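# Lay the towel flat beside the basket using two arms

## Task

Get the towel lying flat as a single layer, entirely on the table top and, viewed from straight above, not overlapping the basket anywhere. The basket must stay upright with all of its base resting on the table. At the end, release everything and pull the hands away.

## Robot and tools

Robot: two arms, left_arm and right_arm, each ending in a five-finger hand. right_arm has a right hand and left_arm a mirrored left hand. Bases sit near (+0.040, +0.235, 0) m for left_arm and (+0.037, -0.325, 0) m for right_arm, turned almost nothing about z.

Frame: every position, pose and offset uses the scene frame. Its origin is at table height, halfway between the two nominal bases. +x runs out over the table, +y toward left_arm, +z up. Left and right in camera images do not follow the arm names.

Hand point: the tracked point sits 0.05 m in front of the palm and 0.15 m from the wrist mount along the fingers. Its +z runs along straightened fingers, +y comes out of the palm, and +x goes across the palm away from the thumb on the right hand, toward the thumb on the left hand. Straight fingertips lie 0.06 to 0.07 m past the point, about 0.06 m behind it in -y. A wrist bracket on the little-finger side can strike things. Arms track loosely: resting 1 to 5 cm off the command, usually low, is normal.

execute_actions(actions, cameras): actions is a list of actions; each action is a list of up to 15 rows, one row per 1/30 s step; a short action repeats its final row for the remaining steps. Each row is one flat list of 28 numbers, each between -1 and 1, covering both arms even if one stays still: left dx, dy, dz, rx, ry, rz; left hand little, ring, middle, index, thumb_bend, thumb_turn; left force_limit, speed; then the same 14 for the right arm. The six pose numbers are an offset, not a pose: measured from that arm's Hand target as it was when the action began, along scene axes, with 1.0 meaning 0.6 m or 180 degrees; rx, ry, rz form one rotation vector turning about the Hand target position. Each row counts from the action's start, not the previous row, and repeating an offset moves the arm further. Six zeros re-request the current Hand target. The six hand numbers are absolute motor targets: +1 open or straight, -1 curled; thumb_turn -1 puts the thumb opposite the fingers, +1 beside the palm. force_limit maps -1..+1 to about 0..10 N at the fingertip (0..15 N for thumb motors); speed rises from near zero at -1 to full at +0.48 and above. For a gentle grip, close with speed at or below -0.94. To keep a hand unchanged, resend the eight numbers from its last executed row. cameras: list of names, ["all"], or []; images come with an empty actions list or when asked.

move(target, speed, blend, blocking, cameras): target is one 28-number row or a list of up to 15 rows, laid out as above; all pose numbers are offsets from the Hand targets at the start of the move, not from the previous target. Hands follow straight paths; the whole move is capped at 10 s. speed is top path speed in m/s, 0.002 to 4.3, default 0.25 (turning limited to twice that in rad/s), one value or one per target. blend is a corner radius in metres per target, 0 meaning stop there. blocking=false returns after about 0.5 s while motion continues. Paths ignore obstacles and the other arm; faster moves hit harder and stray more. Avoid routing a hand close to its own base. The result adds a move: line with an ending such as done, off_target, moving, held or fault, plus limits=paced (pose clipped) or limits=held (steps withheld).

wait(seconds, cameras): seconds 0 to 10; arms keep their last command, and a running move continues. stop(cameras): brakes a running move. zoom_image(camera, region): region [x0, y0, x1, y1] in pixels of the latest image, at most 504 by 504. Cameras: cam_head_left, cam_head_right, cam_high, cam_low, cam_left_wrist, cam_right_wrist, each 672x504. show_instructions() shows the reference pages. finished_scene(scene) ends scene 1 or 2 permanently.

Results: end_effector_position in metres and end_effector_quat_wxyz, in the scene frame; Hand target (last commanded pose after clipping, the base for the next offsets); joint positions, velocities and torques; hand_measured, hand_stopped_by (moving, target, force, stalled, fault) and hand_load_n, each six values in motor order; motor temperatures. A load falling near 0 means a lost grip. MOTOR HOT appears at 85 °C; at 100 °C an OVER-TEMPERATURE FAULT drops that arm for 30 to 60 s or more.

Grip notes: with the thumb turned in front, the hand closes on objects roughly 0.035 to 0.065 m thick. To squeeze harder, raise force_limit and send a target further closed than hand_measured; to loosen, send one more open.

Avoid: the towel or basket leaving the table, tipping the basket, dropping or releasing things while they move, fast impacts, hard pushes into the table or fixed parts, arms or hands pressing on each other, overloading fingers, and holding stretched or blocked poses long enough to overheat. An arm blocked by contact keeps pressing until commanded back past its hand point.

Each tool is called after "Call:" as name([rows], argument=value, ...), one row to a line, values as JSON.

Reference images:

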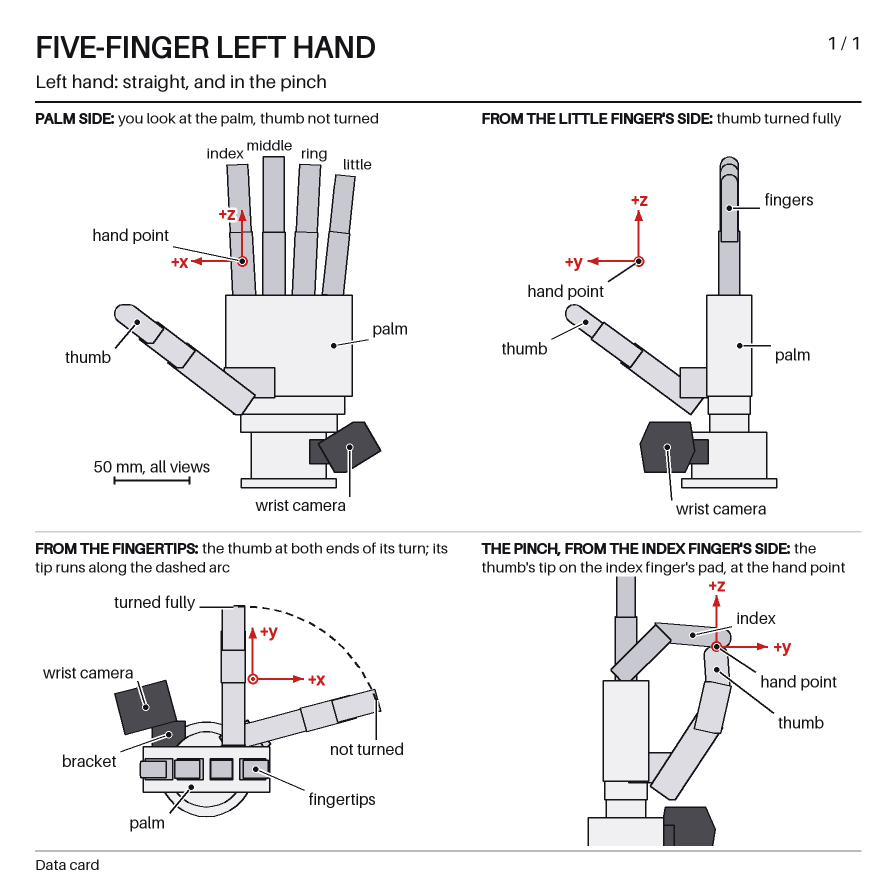

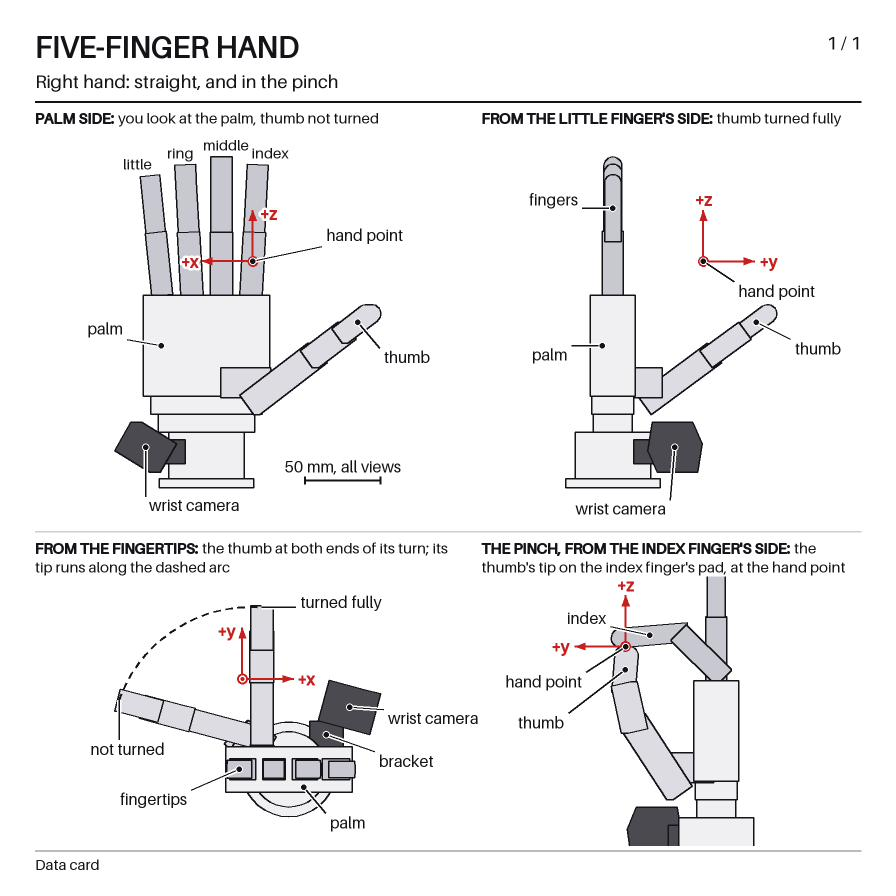

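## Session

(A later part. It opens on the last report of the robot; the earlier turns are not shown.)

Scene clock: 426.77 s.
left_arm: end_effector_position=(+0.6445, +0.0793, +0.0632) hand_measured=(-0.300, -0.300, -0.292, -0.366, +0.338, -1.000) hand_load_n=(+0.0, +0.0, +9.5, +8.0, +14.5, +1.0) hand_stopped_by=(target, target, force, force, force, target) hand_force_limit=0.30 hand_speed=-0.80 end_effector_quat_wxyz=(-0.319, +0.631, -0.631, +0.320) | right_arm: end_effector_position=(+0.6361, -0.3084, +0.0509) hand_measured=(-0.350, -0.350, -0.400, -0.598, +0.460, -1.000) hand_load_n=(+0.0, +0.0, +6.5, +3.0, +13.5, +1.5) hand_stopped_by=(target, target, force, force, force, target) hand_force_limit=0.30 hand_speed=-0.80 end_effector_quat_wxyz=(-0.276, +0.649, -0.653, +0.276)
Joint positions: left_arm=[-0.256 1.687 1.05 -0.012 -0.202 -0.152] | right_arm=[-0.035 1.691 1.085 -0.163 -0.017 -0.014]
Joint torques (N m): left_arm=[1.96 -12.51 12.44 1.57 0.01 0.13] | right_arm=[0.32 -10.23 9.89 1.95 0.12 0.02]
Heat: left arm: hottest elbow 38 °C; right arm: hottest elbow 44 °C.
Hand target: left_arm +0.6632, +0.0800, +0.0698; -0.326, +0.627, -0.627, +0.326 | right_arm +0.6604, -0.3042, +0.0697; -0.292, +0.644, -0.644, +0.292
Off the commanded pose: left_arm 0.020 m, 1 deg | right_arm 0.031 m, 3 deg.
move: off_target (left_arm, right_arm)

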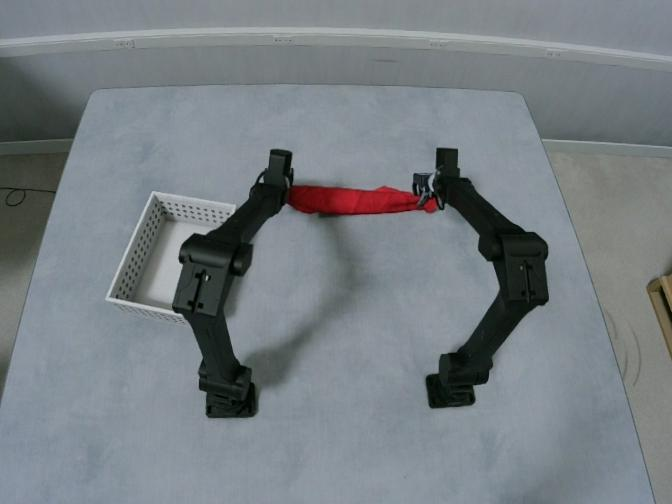

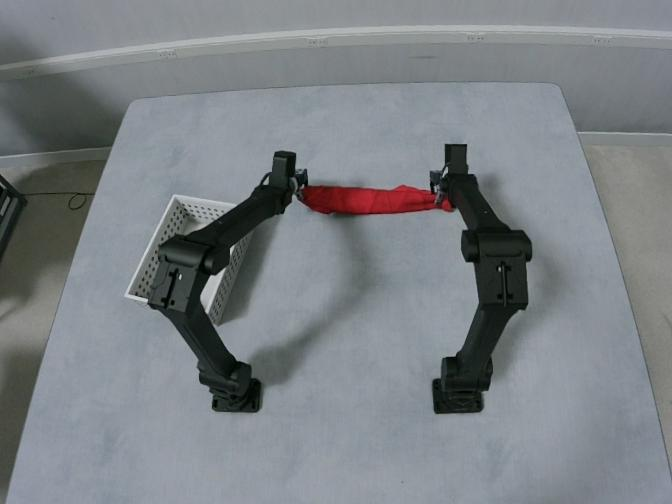

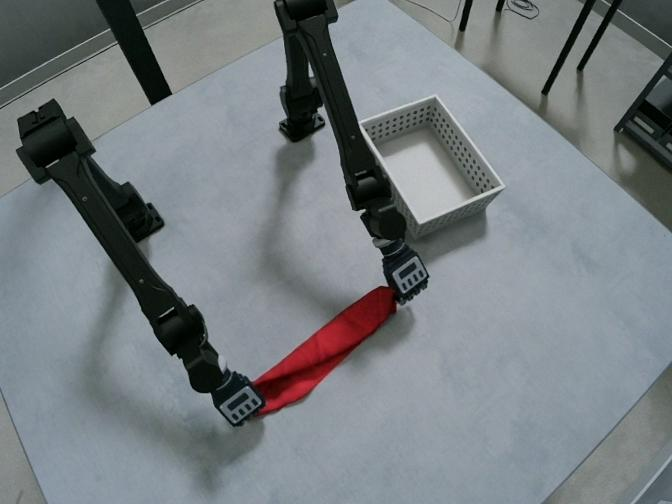

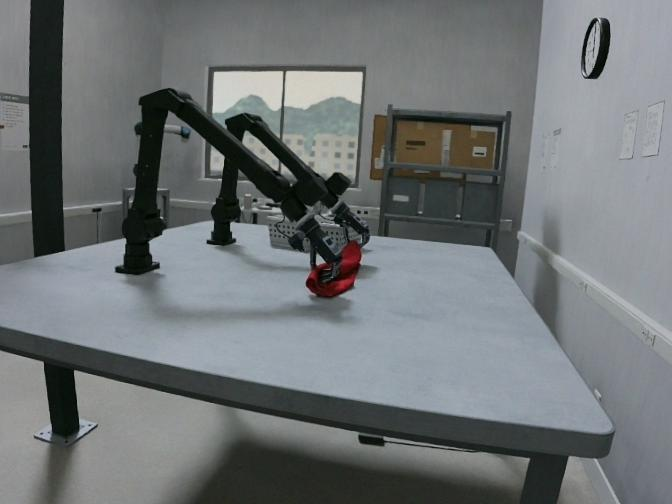

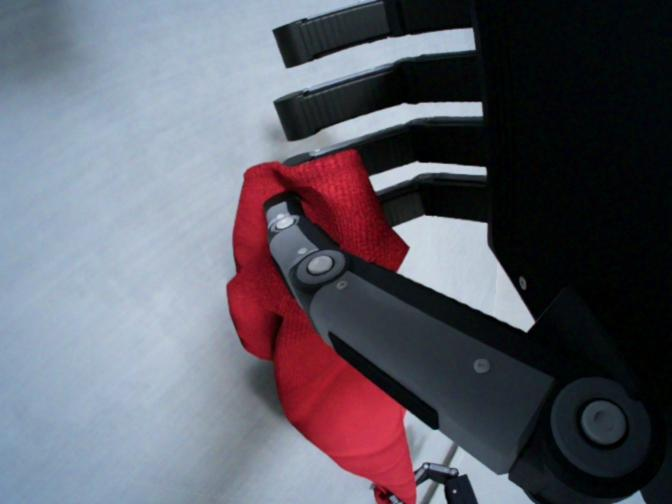

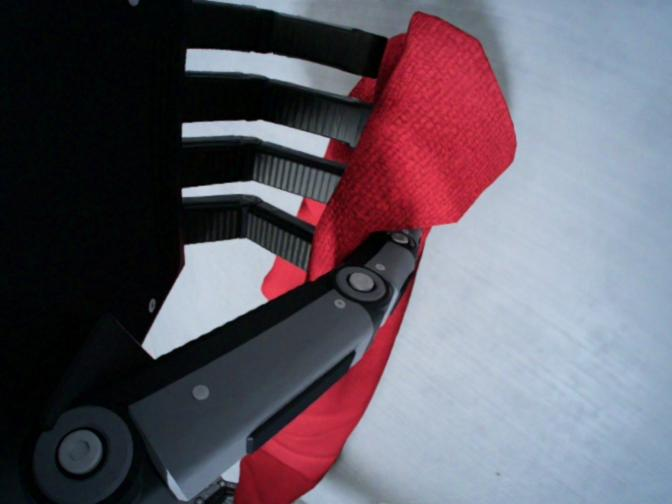

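Call:
move([
  [0, 0, -0.02, 0, 0, 0, -0.3, -0.3, -0.6, -0.6, 0.05, -1, 0.3, -0.8, 0, 0, 0, 0, 0, 0, -0.35, -0.35, -0.6, -0.6, 0.05, -1, 0.3, -0.8],
  [0, 0, 0.0, 0, 0, 0, 0.3, 0.3, 0.3, 0.3, 0.8, -1, 0.3, 0, 0, 0, 0, 0, 0, 0, -0.35, -0.35, -0.6, -0.6, 0.05, -1, 0.3, -0.8],
  [-0.05, 0.0, 0.20, 0, 0, 0, 0.5, 0.5, 0.5, 0.5, 1, -1, 0.3, 0, 0, 0, 0, 0, 0, 0, -0.35, -0.35, -0.6, -0.6, 0.05, -1, 0.3, -0.8],
  [-0.15, 0.12, 0.25, 0, 0, 0, 0.5, 0.5, 0.5, 0.5, 1, -1, 0.3, 0, 0, 0, 0, 0, 0, 0, -0.35, -0.35, -0.6, -0.6, 0.05, -1, 0.3, -0.8],
], speed=[0.1, 0.1, 0.15, 0.2], blend=[0, 0, 0, 0], cameras=["all"])

Call:
zoom_image(camera="cam_head_left", region=[240, 140, 460, 260])

Call:
zoom_image(camera="cam_high", region=[230, 240, 450, 420])

Call:
zoom_image(camera="cam_head_right", region=[270, 140, 490, 260])

Scene clock: 434.37 s.
left_arm: end_effector_position=(+0.5766, +0.1473, +0.2251) hand_measured=(+0.500, +0.500, +0.500, +0.500, +1.000, -1.000) hand_load_n=(+0.0, +0.0, +0.0, +0.0, +0.0, +0.0) hand_stopped_by=(target, target, target, target, target, target) hand_force_limit=0.30 hand_speed=0.00 end_effector_quat_wxyz=(-0.328, +0.626, -0.624, +0.333) | right_arm: end_effector_position=(+0.6361, -0.3084, +0.0509) hand_measured=(-0.350, -0.350, -0.400, -0.598, +0.460, -1.000) hand_load_n=(+0.0, +0.0, +6.5, +3.5, +13.0, +1.5) hand_stopped_by=(target, target, force, force, force, target) hand_force_limit=0.30 hand_speed=-0.80 end_effector_quat_wxyz=(-0.276, +0.649, -0.653, +0.276)
Joint positions: left_arm=[-0.138 1.285 1.055 -0.37 -0.107 -0.082] | right_arm=[-0.035 1.691 1.085 -0.163 -0.017 -0.014]
Joint torques (N m): left_arm=[2.02 -9.47 9.66 1.05 0.07 0.07] | right_arm=[0.38 -10.23 9.87 1.94 0.13 0.02]
Heat: left arm: hottest elbow 39 °C; right arm: hottest elbow 44 °C.
Hand target: left_arm +0.5732, +0.1520, +0.2198; -0.326, +0.627, -0.627, +0.326 | right_arm +0.6604, -0.3042, +0.0697; -0.292, +0.644, -0.644, +0.292
Off the commanded pose: left_arm 0.008 m, 1 deg | right_arm 0.031 m, 3 deg.
move: off_target (right_arm); target 2's new numbers were sent with left_arm's hand 0.021 m and 1 deg from that target; target 3's new numbers were sent with left_arm's hand 0.026 m and 2 deg from that target

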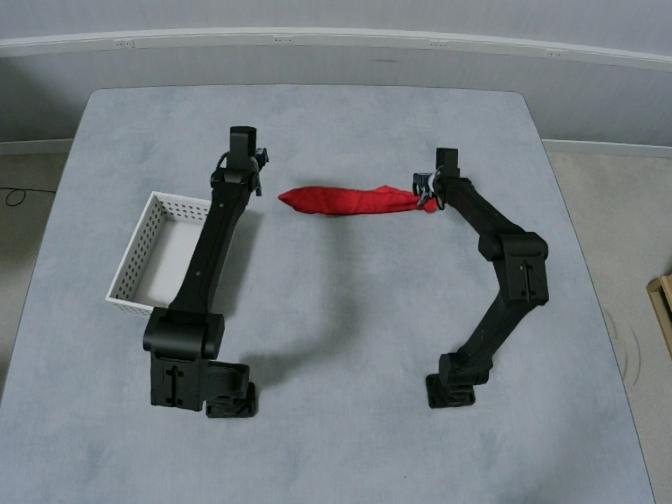

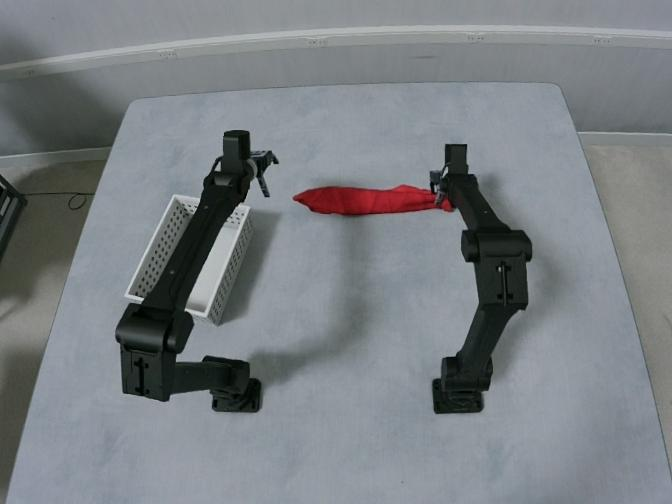

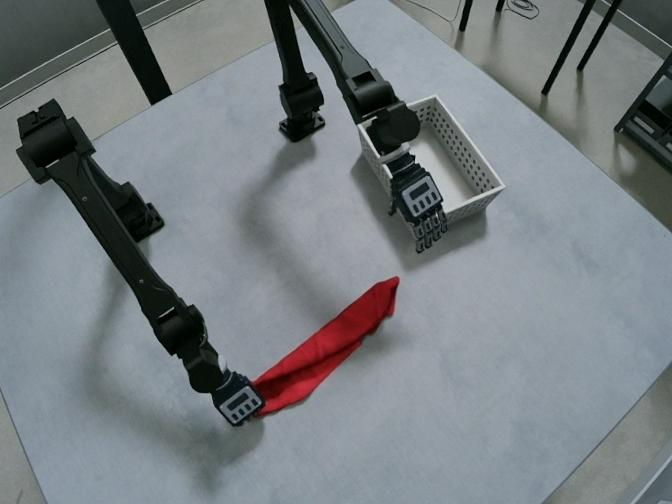

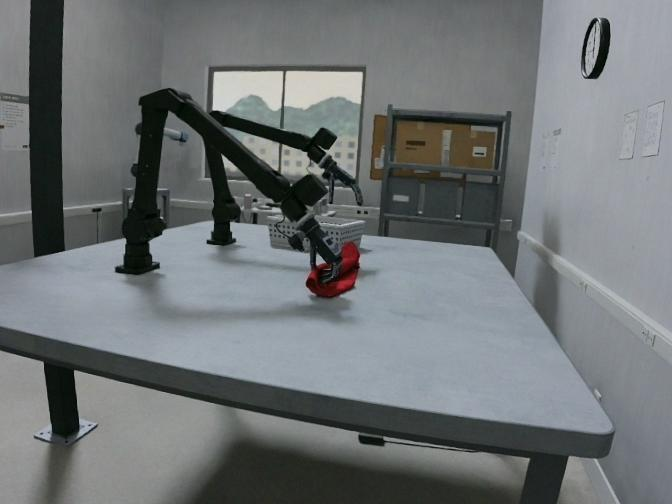

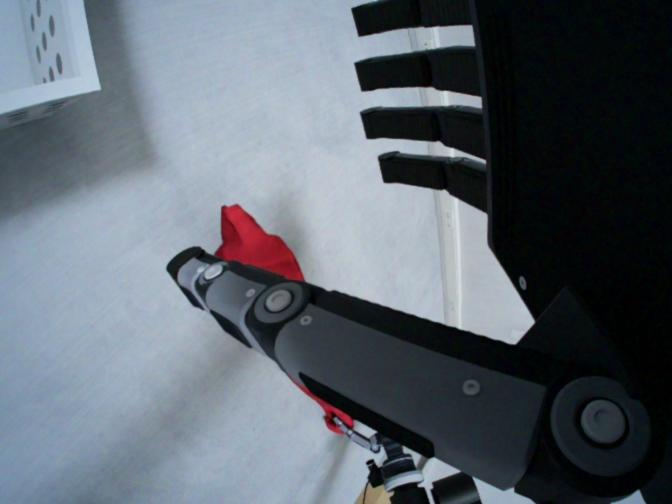

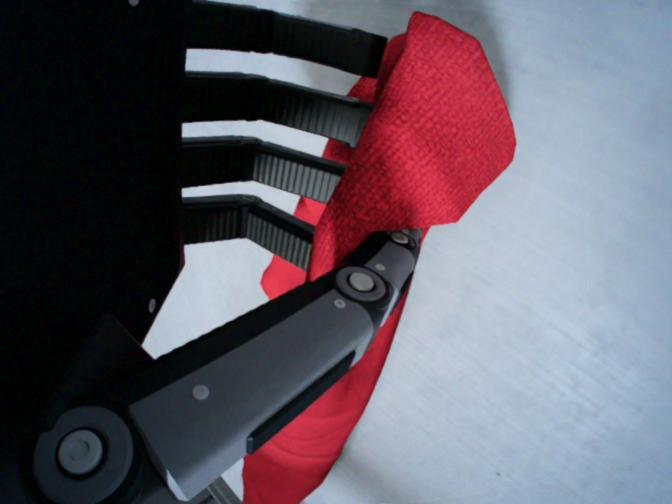

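Scaled by 2.291 from the camera's 672x504 image, which has a finer 960x720 frame.

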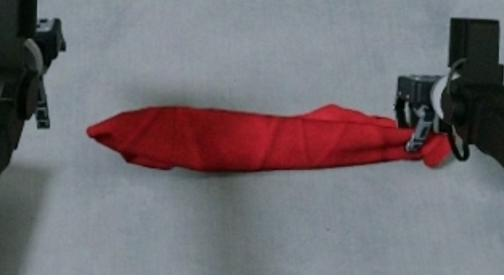

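Scaled by 2.291 from the camera's 672x504 image, which has a finer 960x720 frame.

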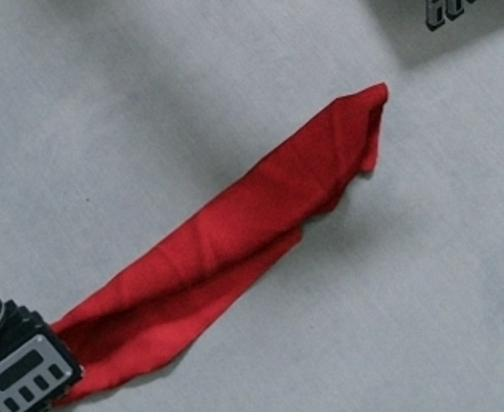

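Scaled by 2.291 from the camera's 672x504 image, which has a finer 960x720 frame.

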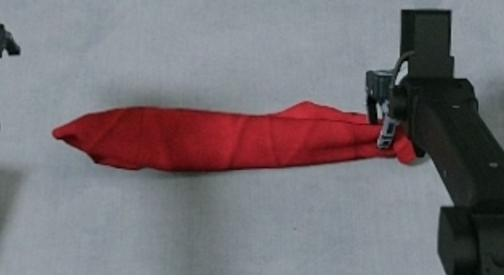

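Call:
move([
  [0, 0.1, 0.05, 0, 0, 0, 0.5, 0.5, 0.5, 0.5, 1, -1, 0.3, 0, -0.10, 0.05, 0.35, 0, 0, 0, -0.35, -0.35, -0.6, -0.6, 0.05, -1, 0.3, -0.8],
  [-0.05, 0.1, 0.05, 0, 0, 0, 0.5, 0.5, 0.5, 0.5, 1, -1, 0.3, 0, -0.27, 0.37, 0.733, 0, 0, 0, -0.35, -0.35, -0.6, -0.6, 0.05, -1, 0.3, -0.8],
], speed=[0.25, 0.25], blend=[0.03, 0], cameras=["all"])

Call:
zoom_image(camera="cam_low", region=[240, 80, 370, 270])

Call:
zoom_image(camera="cam_high", region=[220, 150, 400, 320])

Call:
zoom_image(camera="cam_head_right", region=[260, 80, 420, 280])

Scene clock: 455.27 s.
left_arm: end_effector_position=(+0.5477, +0.2059, +0.2529) hand_measured=(+0.500, +0.500, +0.500, +0.500, +1.000, -1.000) hand_load_n=(+0.0, +0.0, -0.5, +0.0, +0.0, +0.0) hand_stopped_by=(target, target, target, target, target, target) hand_force_limit=0.30 hand_speed=0.00 end_effector_quat_wxyz=(-0.327, +0.625, -0.626, +0.332) | right_arm: end_effector_position=(+0.4968, -0.0844, +0.4869) hand_measured=(-0.350, -0.350, -0.400, -0.598, +0.460, -1.000) hand_load_n=(+0.0, +0.0, +6.0, +3.5, +13.0, +1.5) hand_stopped_by=(target, target, force, force, force, target) hand_force_limit=0.30 hand_speed=-0.80 end_effector_quat_wxyz=(-0.272, +0.656, -0.642, +0.288)
Joint positions: left_arm=[0.005 1.184 1.046 -0.463 0.014 0.003] | right_arm=[0.529 1.46 2.028 -1.405 0.394 0.363]
Joint torques (N m): left_arm=[2.43 -8.88 9.81 1.09 0.11 0.1] | right_arm=[-0.21 -7.94 10.35 1.28 0.34 0.13]
Heat: left arm: hottest elbow 39 °C; right arm: hottest elbow 44 °C.
Hand target: left_arm +0.5432, +0.2119, +0.2497; -0.326, +0.627, -0.627, +0.326 | right_arm +0.4983, -0.0821, +0.5096; -0.292, +0.644, -0.644, +0.292
Off the commanded pose: left_arm 0.008 m, 1 deg | right_arm 0.023 m, 3 deg.
move: off_target (right_arm)

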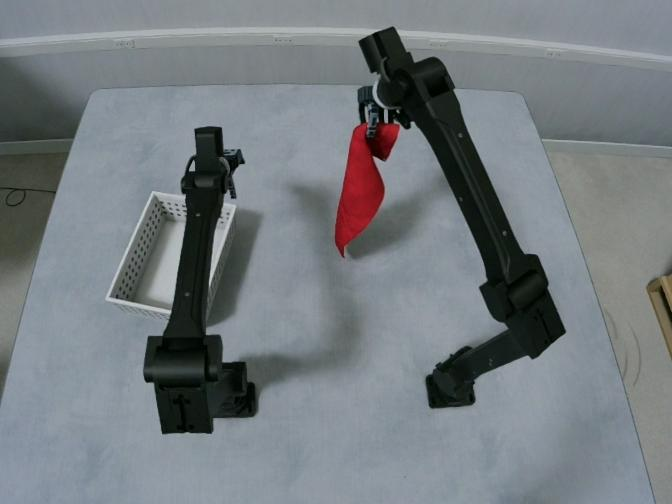

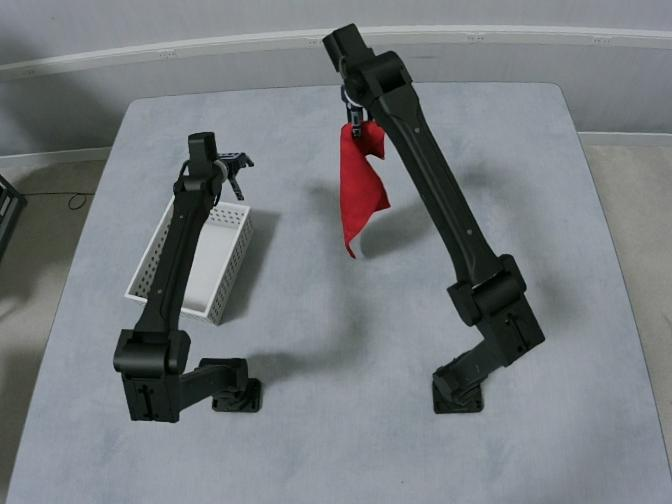

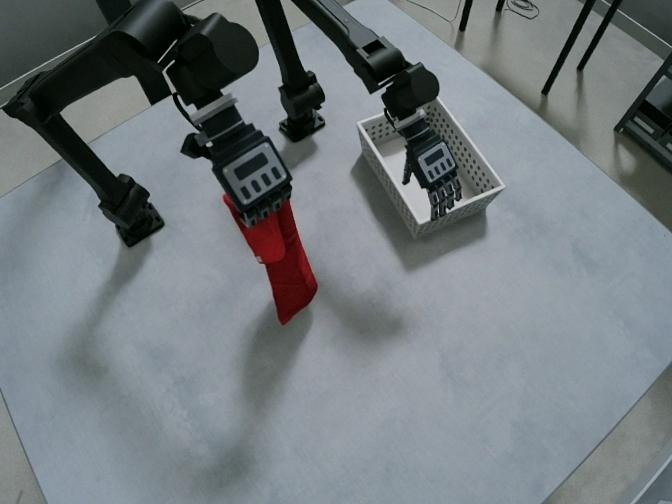

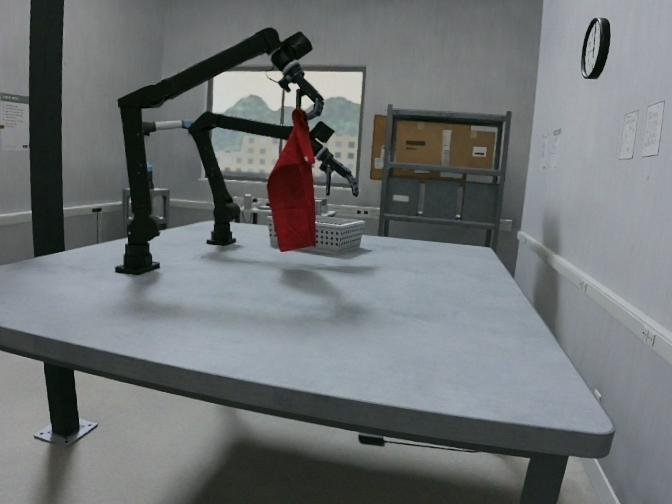

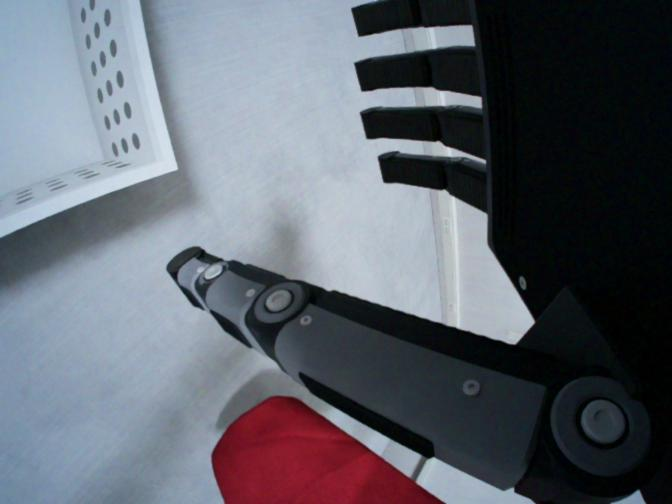

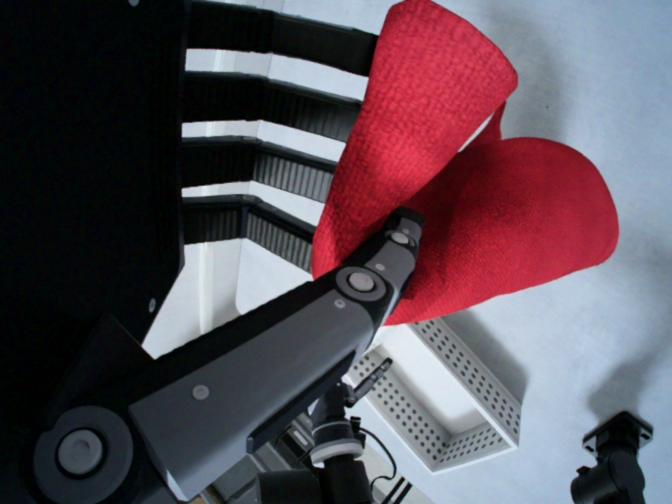

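Scaled by 2.653 from the camera's 672x504 image, which has a finer 960x720 frame.

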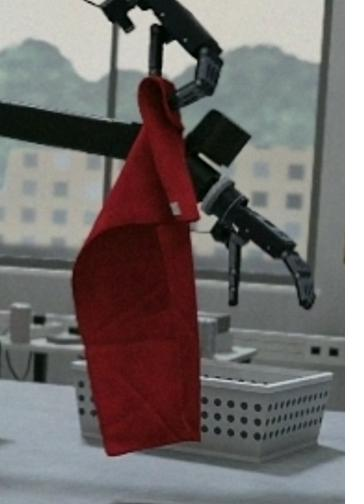

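Scaled by 2.800 from the camera's 672x504 image, which has a finer 960x720 frame.

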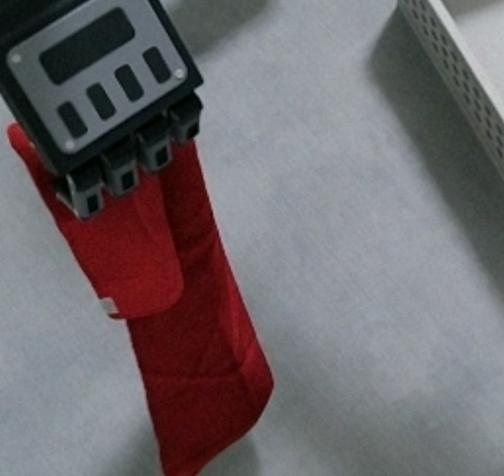

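Scaled by 2.520 from the camera's 672x504 image, which has a finer 960x720 frame.

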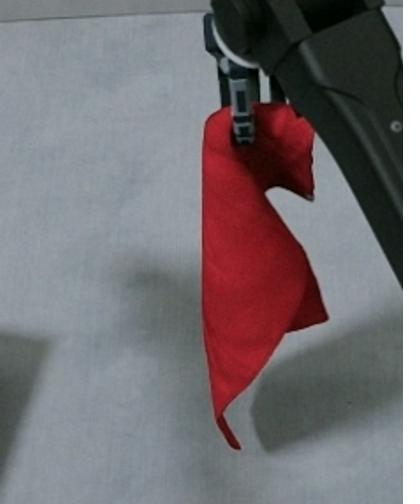

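Call:
zoom_image(camera="cam_head_left", region=[310, 100, 430, 280])

Call:
zoom_image(camera="cam_high", region=[255, 230, 345, 335])

Call:
zoom_image(camera="cam_low", region=[260, 150, 325, 255])

Scaled by 2.800 from the camera's 672x504 image, which has a finer 960x720 frame.

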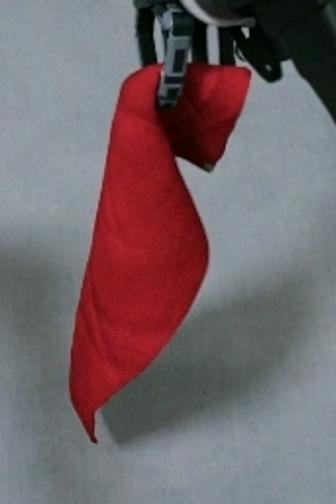

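Scaled by 4.800 from the camera's 672x504 image, which has a finer 960x720 frame.

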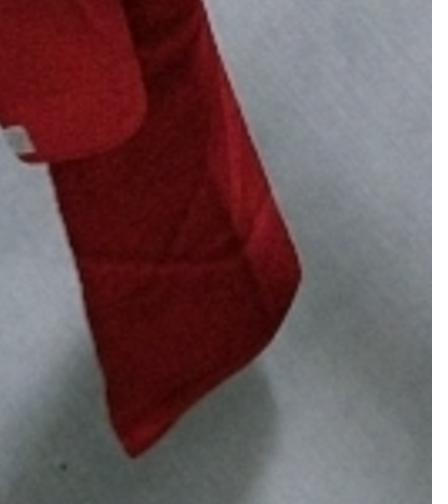

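Scaled by 4.800 from the camera's 672x504 image, which has a finer 960x720 frame.

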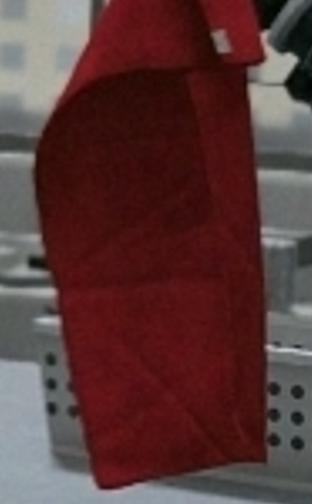

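Call:
move(target=[0.095, -0.05, 0.03, 0, 0, -0.417, 0.5, 0.5, 0.5, 0.5, 1, 0.5, 0.3, 0.3, 0, 0, 0, 0, 0, 0, -0.35, -0.35, -0.6, -0.6, 0.05, -1, 0.3, -0.8], speed=0.35, cameras=["cam_left_wrist", "cam_high"])

Call:
zoom_image(camera="cam_left_wrist", region=[84, 0, 588, 504])

Scene clock: 464.73 s.
left_arm: end_effector_position=(+0.5880, +0.1833, +0.2645) hand_measured=(+0.500, +0.500, +0.500, +0.500, +1.000, +0.500) hand_load_n=(+0.0, +0.0, +0.0, +0.0, +0.0, +0.0) hand_stopped_by=(target, target, target, target, target, target) hand_force_limit=0.30 hand_speed=0.30 end_effector_quat_wxyz=(+0.055, -0.125, +0.878, -0.459) | right_arm: end_effector_position=(+0.4968, -0.0843, +0.4868) hand_measured=(-0.350, -0.350, -0.400, -0.598, +0.460, -1.000) hand_load_n=(+0.0, +0.5, +6.5, +3.5, +13.5, +1.5) hand_stopped_by=(target, target, force, force, force, target) hand_force_limit=0.30 hand_speed=-0.80 end_effector_quat_wxyz=(-0.272, +0.656, -0.643, +0.288)
Joint positions: left_arm=[0.138 1.754 1.772 -1.421 0.951 1.342] | right_arm=[0.529 1.46 2.028 -1.405 0.394 0.364]
Joint torques (N m): left_arm=[0.62 -13.39 13.49 -0.21 0.49 0.1] | right_arm=[-0.09 -7.88 10.35 1.22 0.35 0.11]
Heat: left arm: hottest elbow 38 °C; right arm: hottest elbow 45 °C.
Hand target: left_arm +0.6001, +0.1819, +0.2679; +0.060, -0.115, +0.880, -0.458 | right_arm +0.4983, -0.0821, +0.5096; -0.292, +0.644, -0.644, +0.292
Off the commanded pose: left_arm 0.013 m, 1 deg | right_arm 0.023 m, 3 deg.
move: off_target (left_arm, right_arm)
Images, in order (width x height): cam_high 672x504, cam_left_wrist 672x504.

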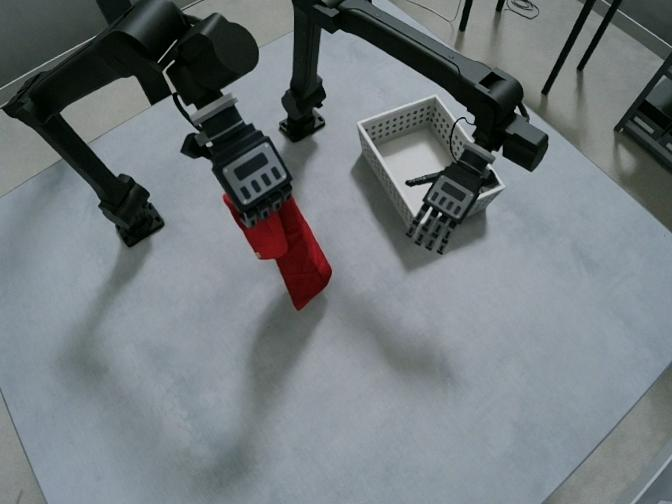

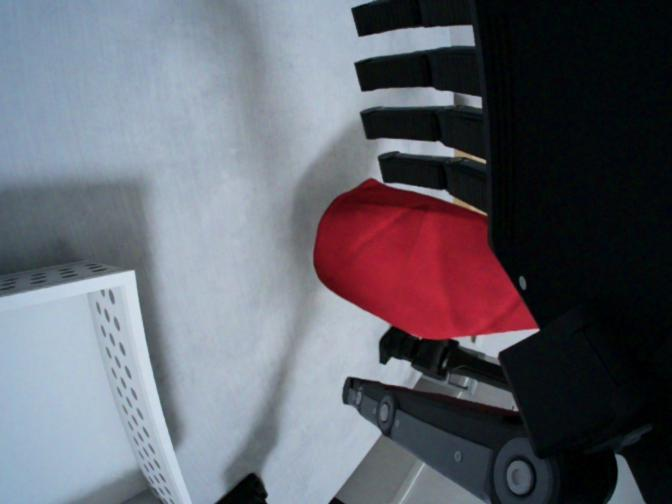

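Scaled by 1.000.

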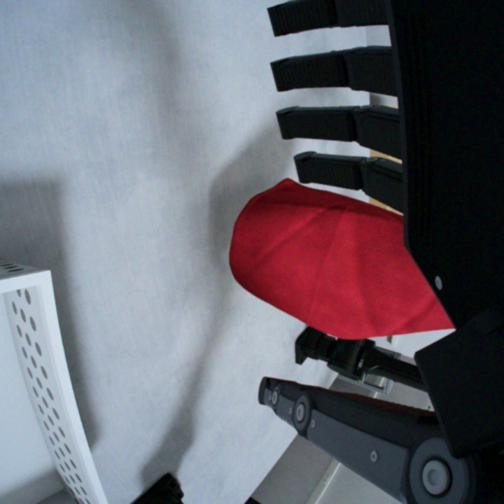

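Call:
move(target=[0.0, -0.27, -0.10, -0.111, 0.359, 0.212, 0.5, 0.5, 0.5, 0.5, 1, -1, 0.3, 0.3, 0, 0, 0, 0, 0, 0, -0.35, -0.35, -0.6, -0.6, 0.05, -1, 0.3, -0.8], speed=0.35, cameras=["cam_left_wrist", "cam_high", "cam_low"])

Call:
zoom_image(camera="cam_high", region=[230, 180, 410, 330])

Scene clock: 476.80 s.
left_arm: end_effector_position=(+0.6022, +0.0238, +0.2068) hand_measured=(+0.500, +0.500, +0.500, +0.500, +1.000, -1.000) hand_load_n=(+0.0, +0.0, +0.0, +0.0, +0.0, +0.0) hand_stopped_by=(target, target, target, target, target, target) hand_force_limit=0.30 hand_speed=0.30 end_effector_quat_wxyz=(+0.291, +0.610, -0.606, +0.420) | right_arm: end_effector_position=(+0.4968, -0.0843, +0.4868) hand_measured=(-0.350, -0.350, -0.400, -0.598, +0.460, -1.000) hand_load_n=(+0.0, +0.0, +6.0, +3.5, +13.0, +1.5) hand_stopped_by=(target, target, force, force, force, target) hand_force_limit=0.30 hand_speed=-0.80 end_effector_quat_wxyz=(-0.272, +0.656, -0.643, +0.288)
Joint positions: left_arm=[-0.041 1.883 1.567 -0.874 1.03 -0.26] | right_arm=[0.529 1.46 2.028 -1.405 0.394 0.364]
Joint torques (N m): left_arm=[0.62 -17.9 8.36 0.92 0.5 -0.11] | right_arm=[-0.15 -7.88 10.36 1.21 0.34 0.12]
Heat: left arm: hottest elbow 40 °C; right arm: hottest elbow 45 °C.
Hand target: left_arm +0.6002, +0.0200, +0.2078; +0.290, +0.609, -0.607, +0.420 | right_arm +0.4983, -0.0821, +0.5096; -0.292, +0.644, -0.644, +0.292
Off the commanded pose: left_arm 0.005 m, 0 deg | right_arm 0.023 m, 3 deg.
move: off_target (right_arm)
Images, in order (width x height): cam_high 672x504, cam_low 672x504, cam_left_wrist 672x504.

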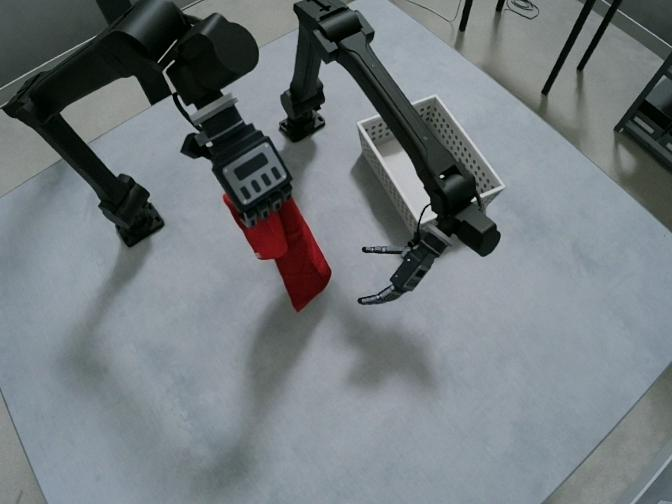

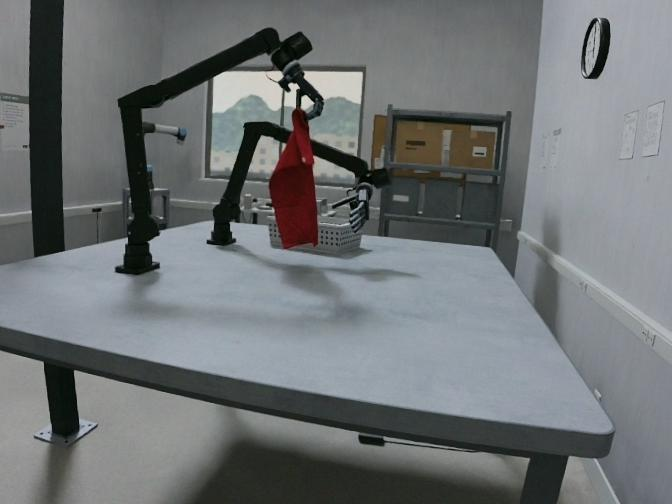

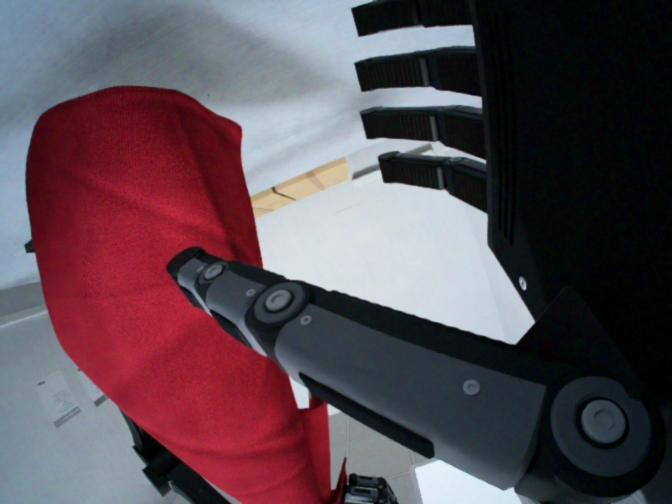

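Scaled by 2.800 from the camera's 672x504 image, which has a finer 960x720 frame.

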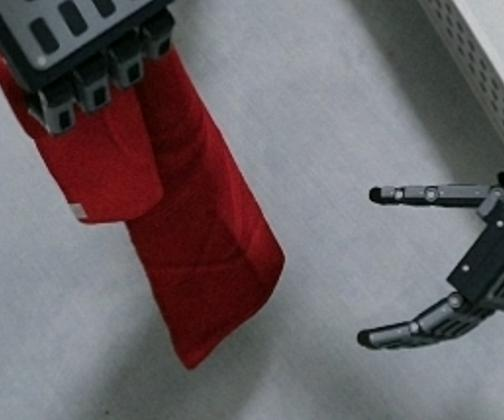

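Call:
move([
  [0.05, -0.115, -0.016, 0, 0, 0, 0.5, 0.5, 0.5, 0.5, 1, -1, 0.3, 0.3, 0, 0, 0, 0, 0, 0, -0.35, -0.35, -0.6, -0.6, 0.05, -1, 0.3, -0.8],
  [-0.03, -0.115, -0.016, 0, 0, 0, 0.5, 0.5, 0.5, 0.5, 1, -1, 0.3, 0.3, 0, 0, 0, 0, 0, 0, -0.35, -0.35, -0.6, -0.6, 0.05, -1, 0.3, -0.8],
], speed=0.15, cameras=["cam_left_wrist", "cam_high", "cam_low"])

Call:
zoom_image(camera="cam_high", region=[230, 180, 410, 330])

Scene clock: 486.17 s.
left_arm: end_effector_position=(+0.5854, -0.0426, +0.1989) hand_measured=(+0.500, +0.500, +0.500, +0.500, +1.000, -1.000) hand_load_n=(+0.0, +0.0, +0.0, +0.0, +0.0, +0.0) hand_stopped_by=(target, target, target, target, target, target) hand_force_limit=0.30 hand_speed=0.30 end_effector_quat_wxyz=(+0.289, +0.611, -0.605, +0.420) | right_arm: end_effector_position=(+0.4968, -0.0843, +0.4868) hand_measured=(-0.350, -0.350, -0.400, -0.598, +0.460, -1.000) hand_load_n=(+0.0, +0.0, +6.0, +3.5, +13.5, +1.5) hand_stopped_by=(target, target, force, force, force, target) hand_force_limit=0.30 hand_speed=-0.80 end_effector_quat_wxyz=(-0.272, +0.656, -0.643, +0.288)
Joint positions: left_arm=[-0.156 1.839 1.465 -0.648 0.975 -0.458] | right_arm=[0.529 1.46 2.028 -1.405 0.394 0.364]
Joint torques (N m): left_arm=[0.97 -16.97 8.49 1.21 0.38 -0.09] | right_arm=[-0.21 -7.88 10.35 1.22 0.34 0.12]
Heat: left arm: hottest elbow 39 °C; right arm: hottest elbow 45 °C.
Hand target: left_arm +0.5821, -0.0490, +0.1981; +0.290, +0.609, -0.607, +0.420 | right_arm +0.4983, -0.0821, +0.5096; -0.292, +0.644, -0.644, +0.292
Off the commanded pose: left_arm 0.007 m, 0 deg | right_arm 0.023 m, 3 deg.
move: off_target (right_arm)
Images, in order (width x height): cam_high 672x504, cam_low 672x504, cam_left_wrist 672x504.

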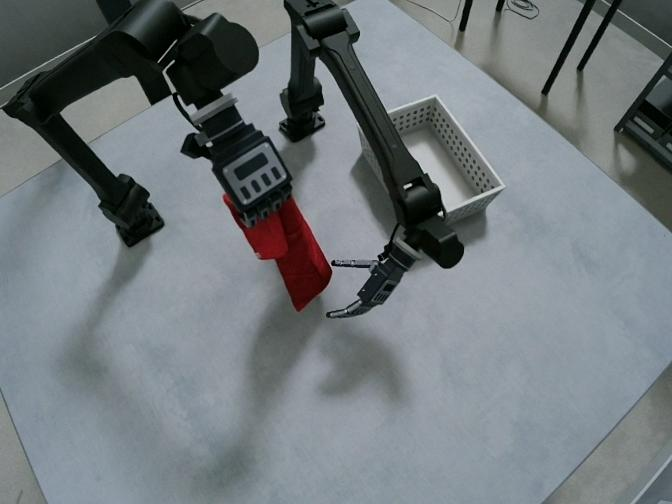

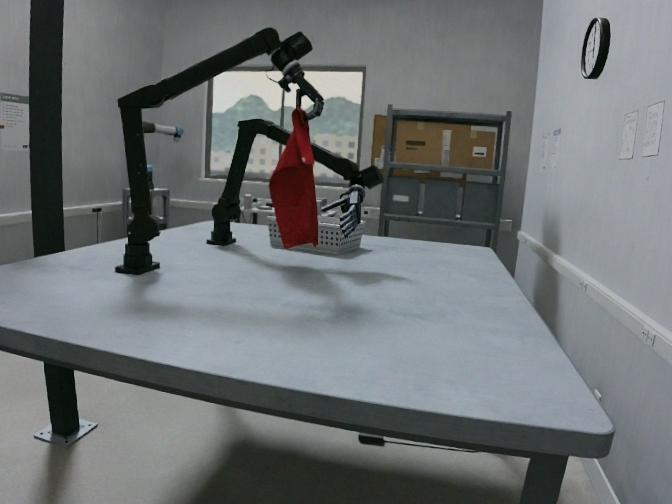

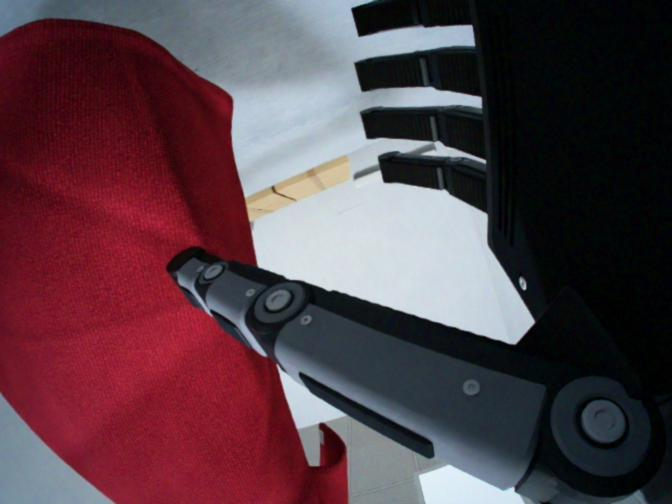

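Scaled by 2.800 from the camera's 672x504 image, which has a finer 960x720 frame.

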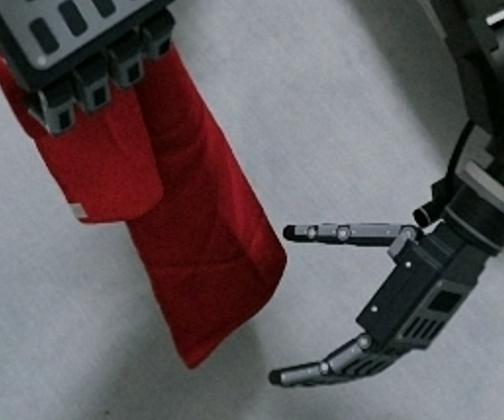

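Call:
move(target=[-0.08, 0, -0.008, 0, 0, 0, 0.4, 0.4, 0.4, 0.4, 1, -1, 0.3, 0.3, 0, 0, 0, 0, 0, 0, -0.35, -0.35, -0.6, -0.6, 0.05, -1, 0.3, -0.8], speed=0.1, cameras=["cam_left_wrist", "cam_high"])

Call:
zoom_image(camera="cam_high", region=[230, 180, 410, 330])

Scene clock: 489.47 s.
left_arm: end_effector_position=(+0.5373, -0.0440, +0.1933) hand_measured=(+0.400, +0.400, +0.400, +0.400, +1.000, -1.000) hand_load_n=(+0.0, +0.5, +0.0, +0.0, +0.0, -0.5) hand_stopped_by=(target, target, target, target, target, target) hand_force_limit=0.30 hand_speed=0.30 end_effector_quat_wxyz=(+0.290, +0.611, -0.606, +0.420) | right_arm: end_effector_position=(+0.4968, -0.0843, +0.4868) hand_measured=(-0.350, -0.350, -0.400, -0.598, +0.460, -1.000) hand_load_n=(+0.0, +0.0, +6.0, +3.5, +13.5, +1.5) hand_stopped_by=(target, target, force, force, force, target) hand_force_limit=0.30 hand_speed=-0.80 end_effector_quat_wxyz=(-0.272, +0.656, -0.643, +0.288)
Joint positions: left_arm=[-0.173 1.731 1.294 -0.568 0.967 -0.48] | right_arm=[0.529 1.46 2.028 -1.405 0.394 0.364]
Joint torques (N m): left_arm=[0.56 -15.44 8.29 1.09 0.4 -0.11] | right_arm=[-0.15 -7.82 10.36 1.22 0.34 0.12]
Heat: left arm: hottest elbow 38 °C; right arm: hottest elbow 45 °C.
Hand target: left_arm +0.5342, -0.0490, +0.1933; +0.290, +0.609, -0.607, +0.420 | right_arm +0.4983, -0.0821, +0.5096; -0.292, +0.644, -0.644, +0.292
Off the commanded pose: left_arm 0.006 m, 0 deg | right_arm 0.023 m, 3 deg.
move: off_target (right_arm)
Images, in order (width x height): cam_high 672x504, cam_left_wrist 672x504.

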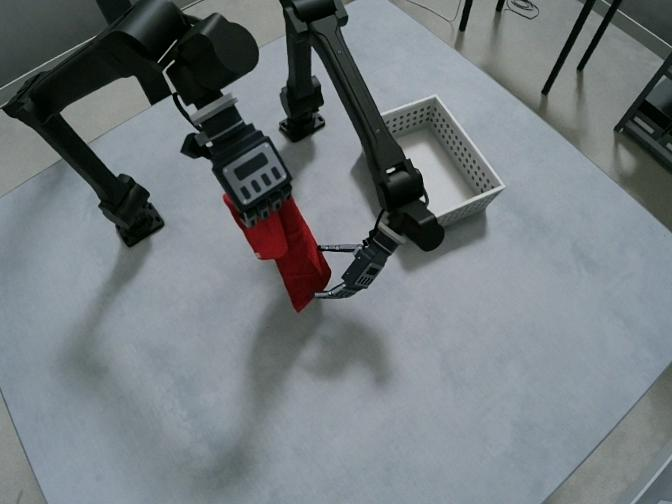

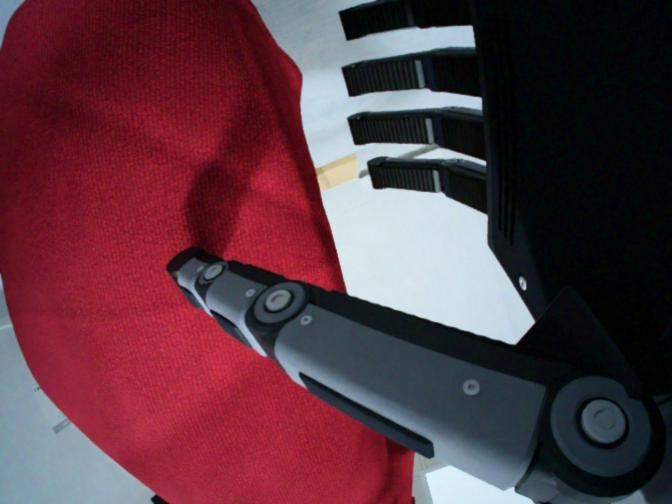

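Scaled by 2.800 from the camera's 672x504 image, which has a finer 960x720 frame.

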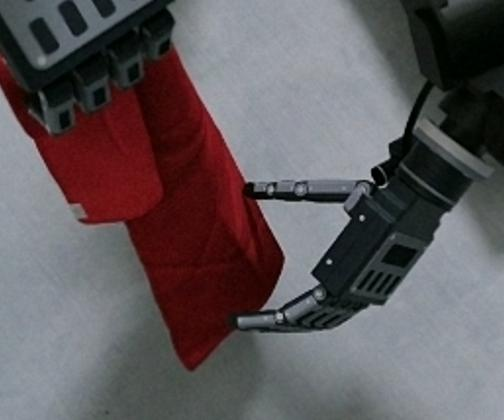

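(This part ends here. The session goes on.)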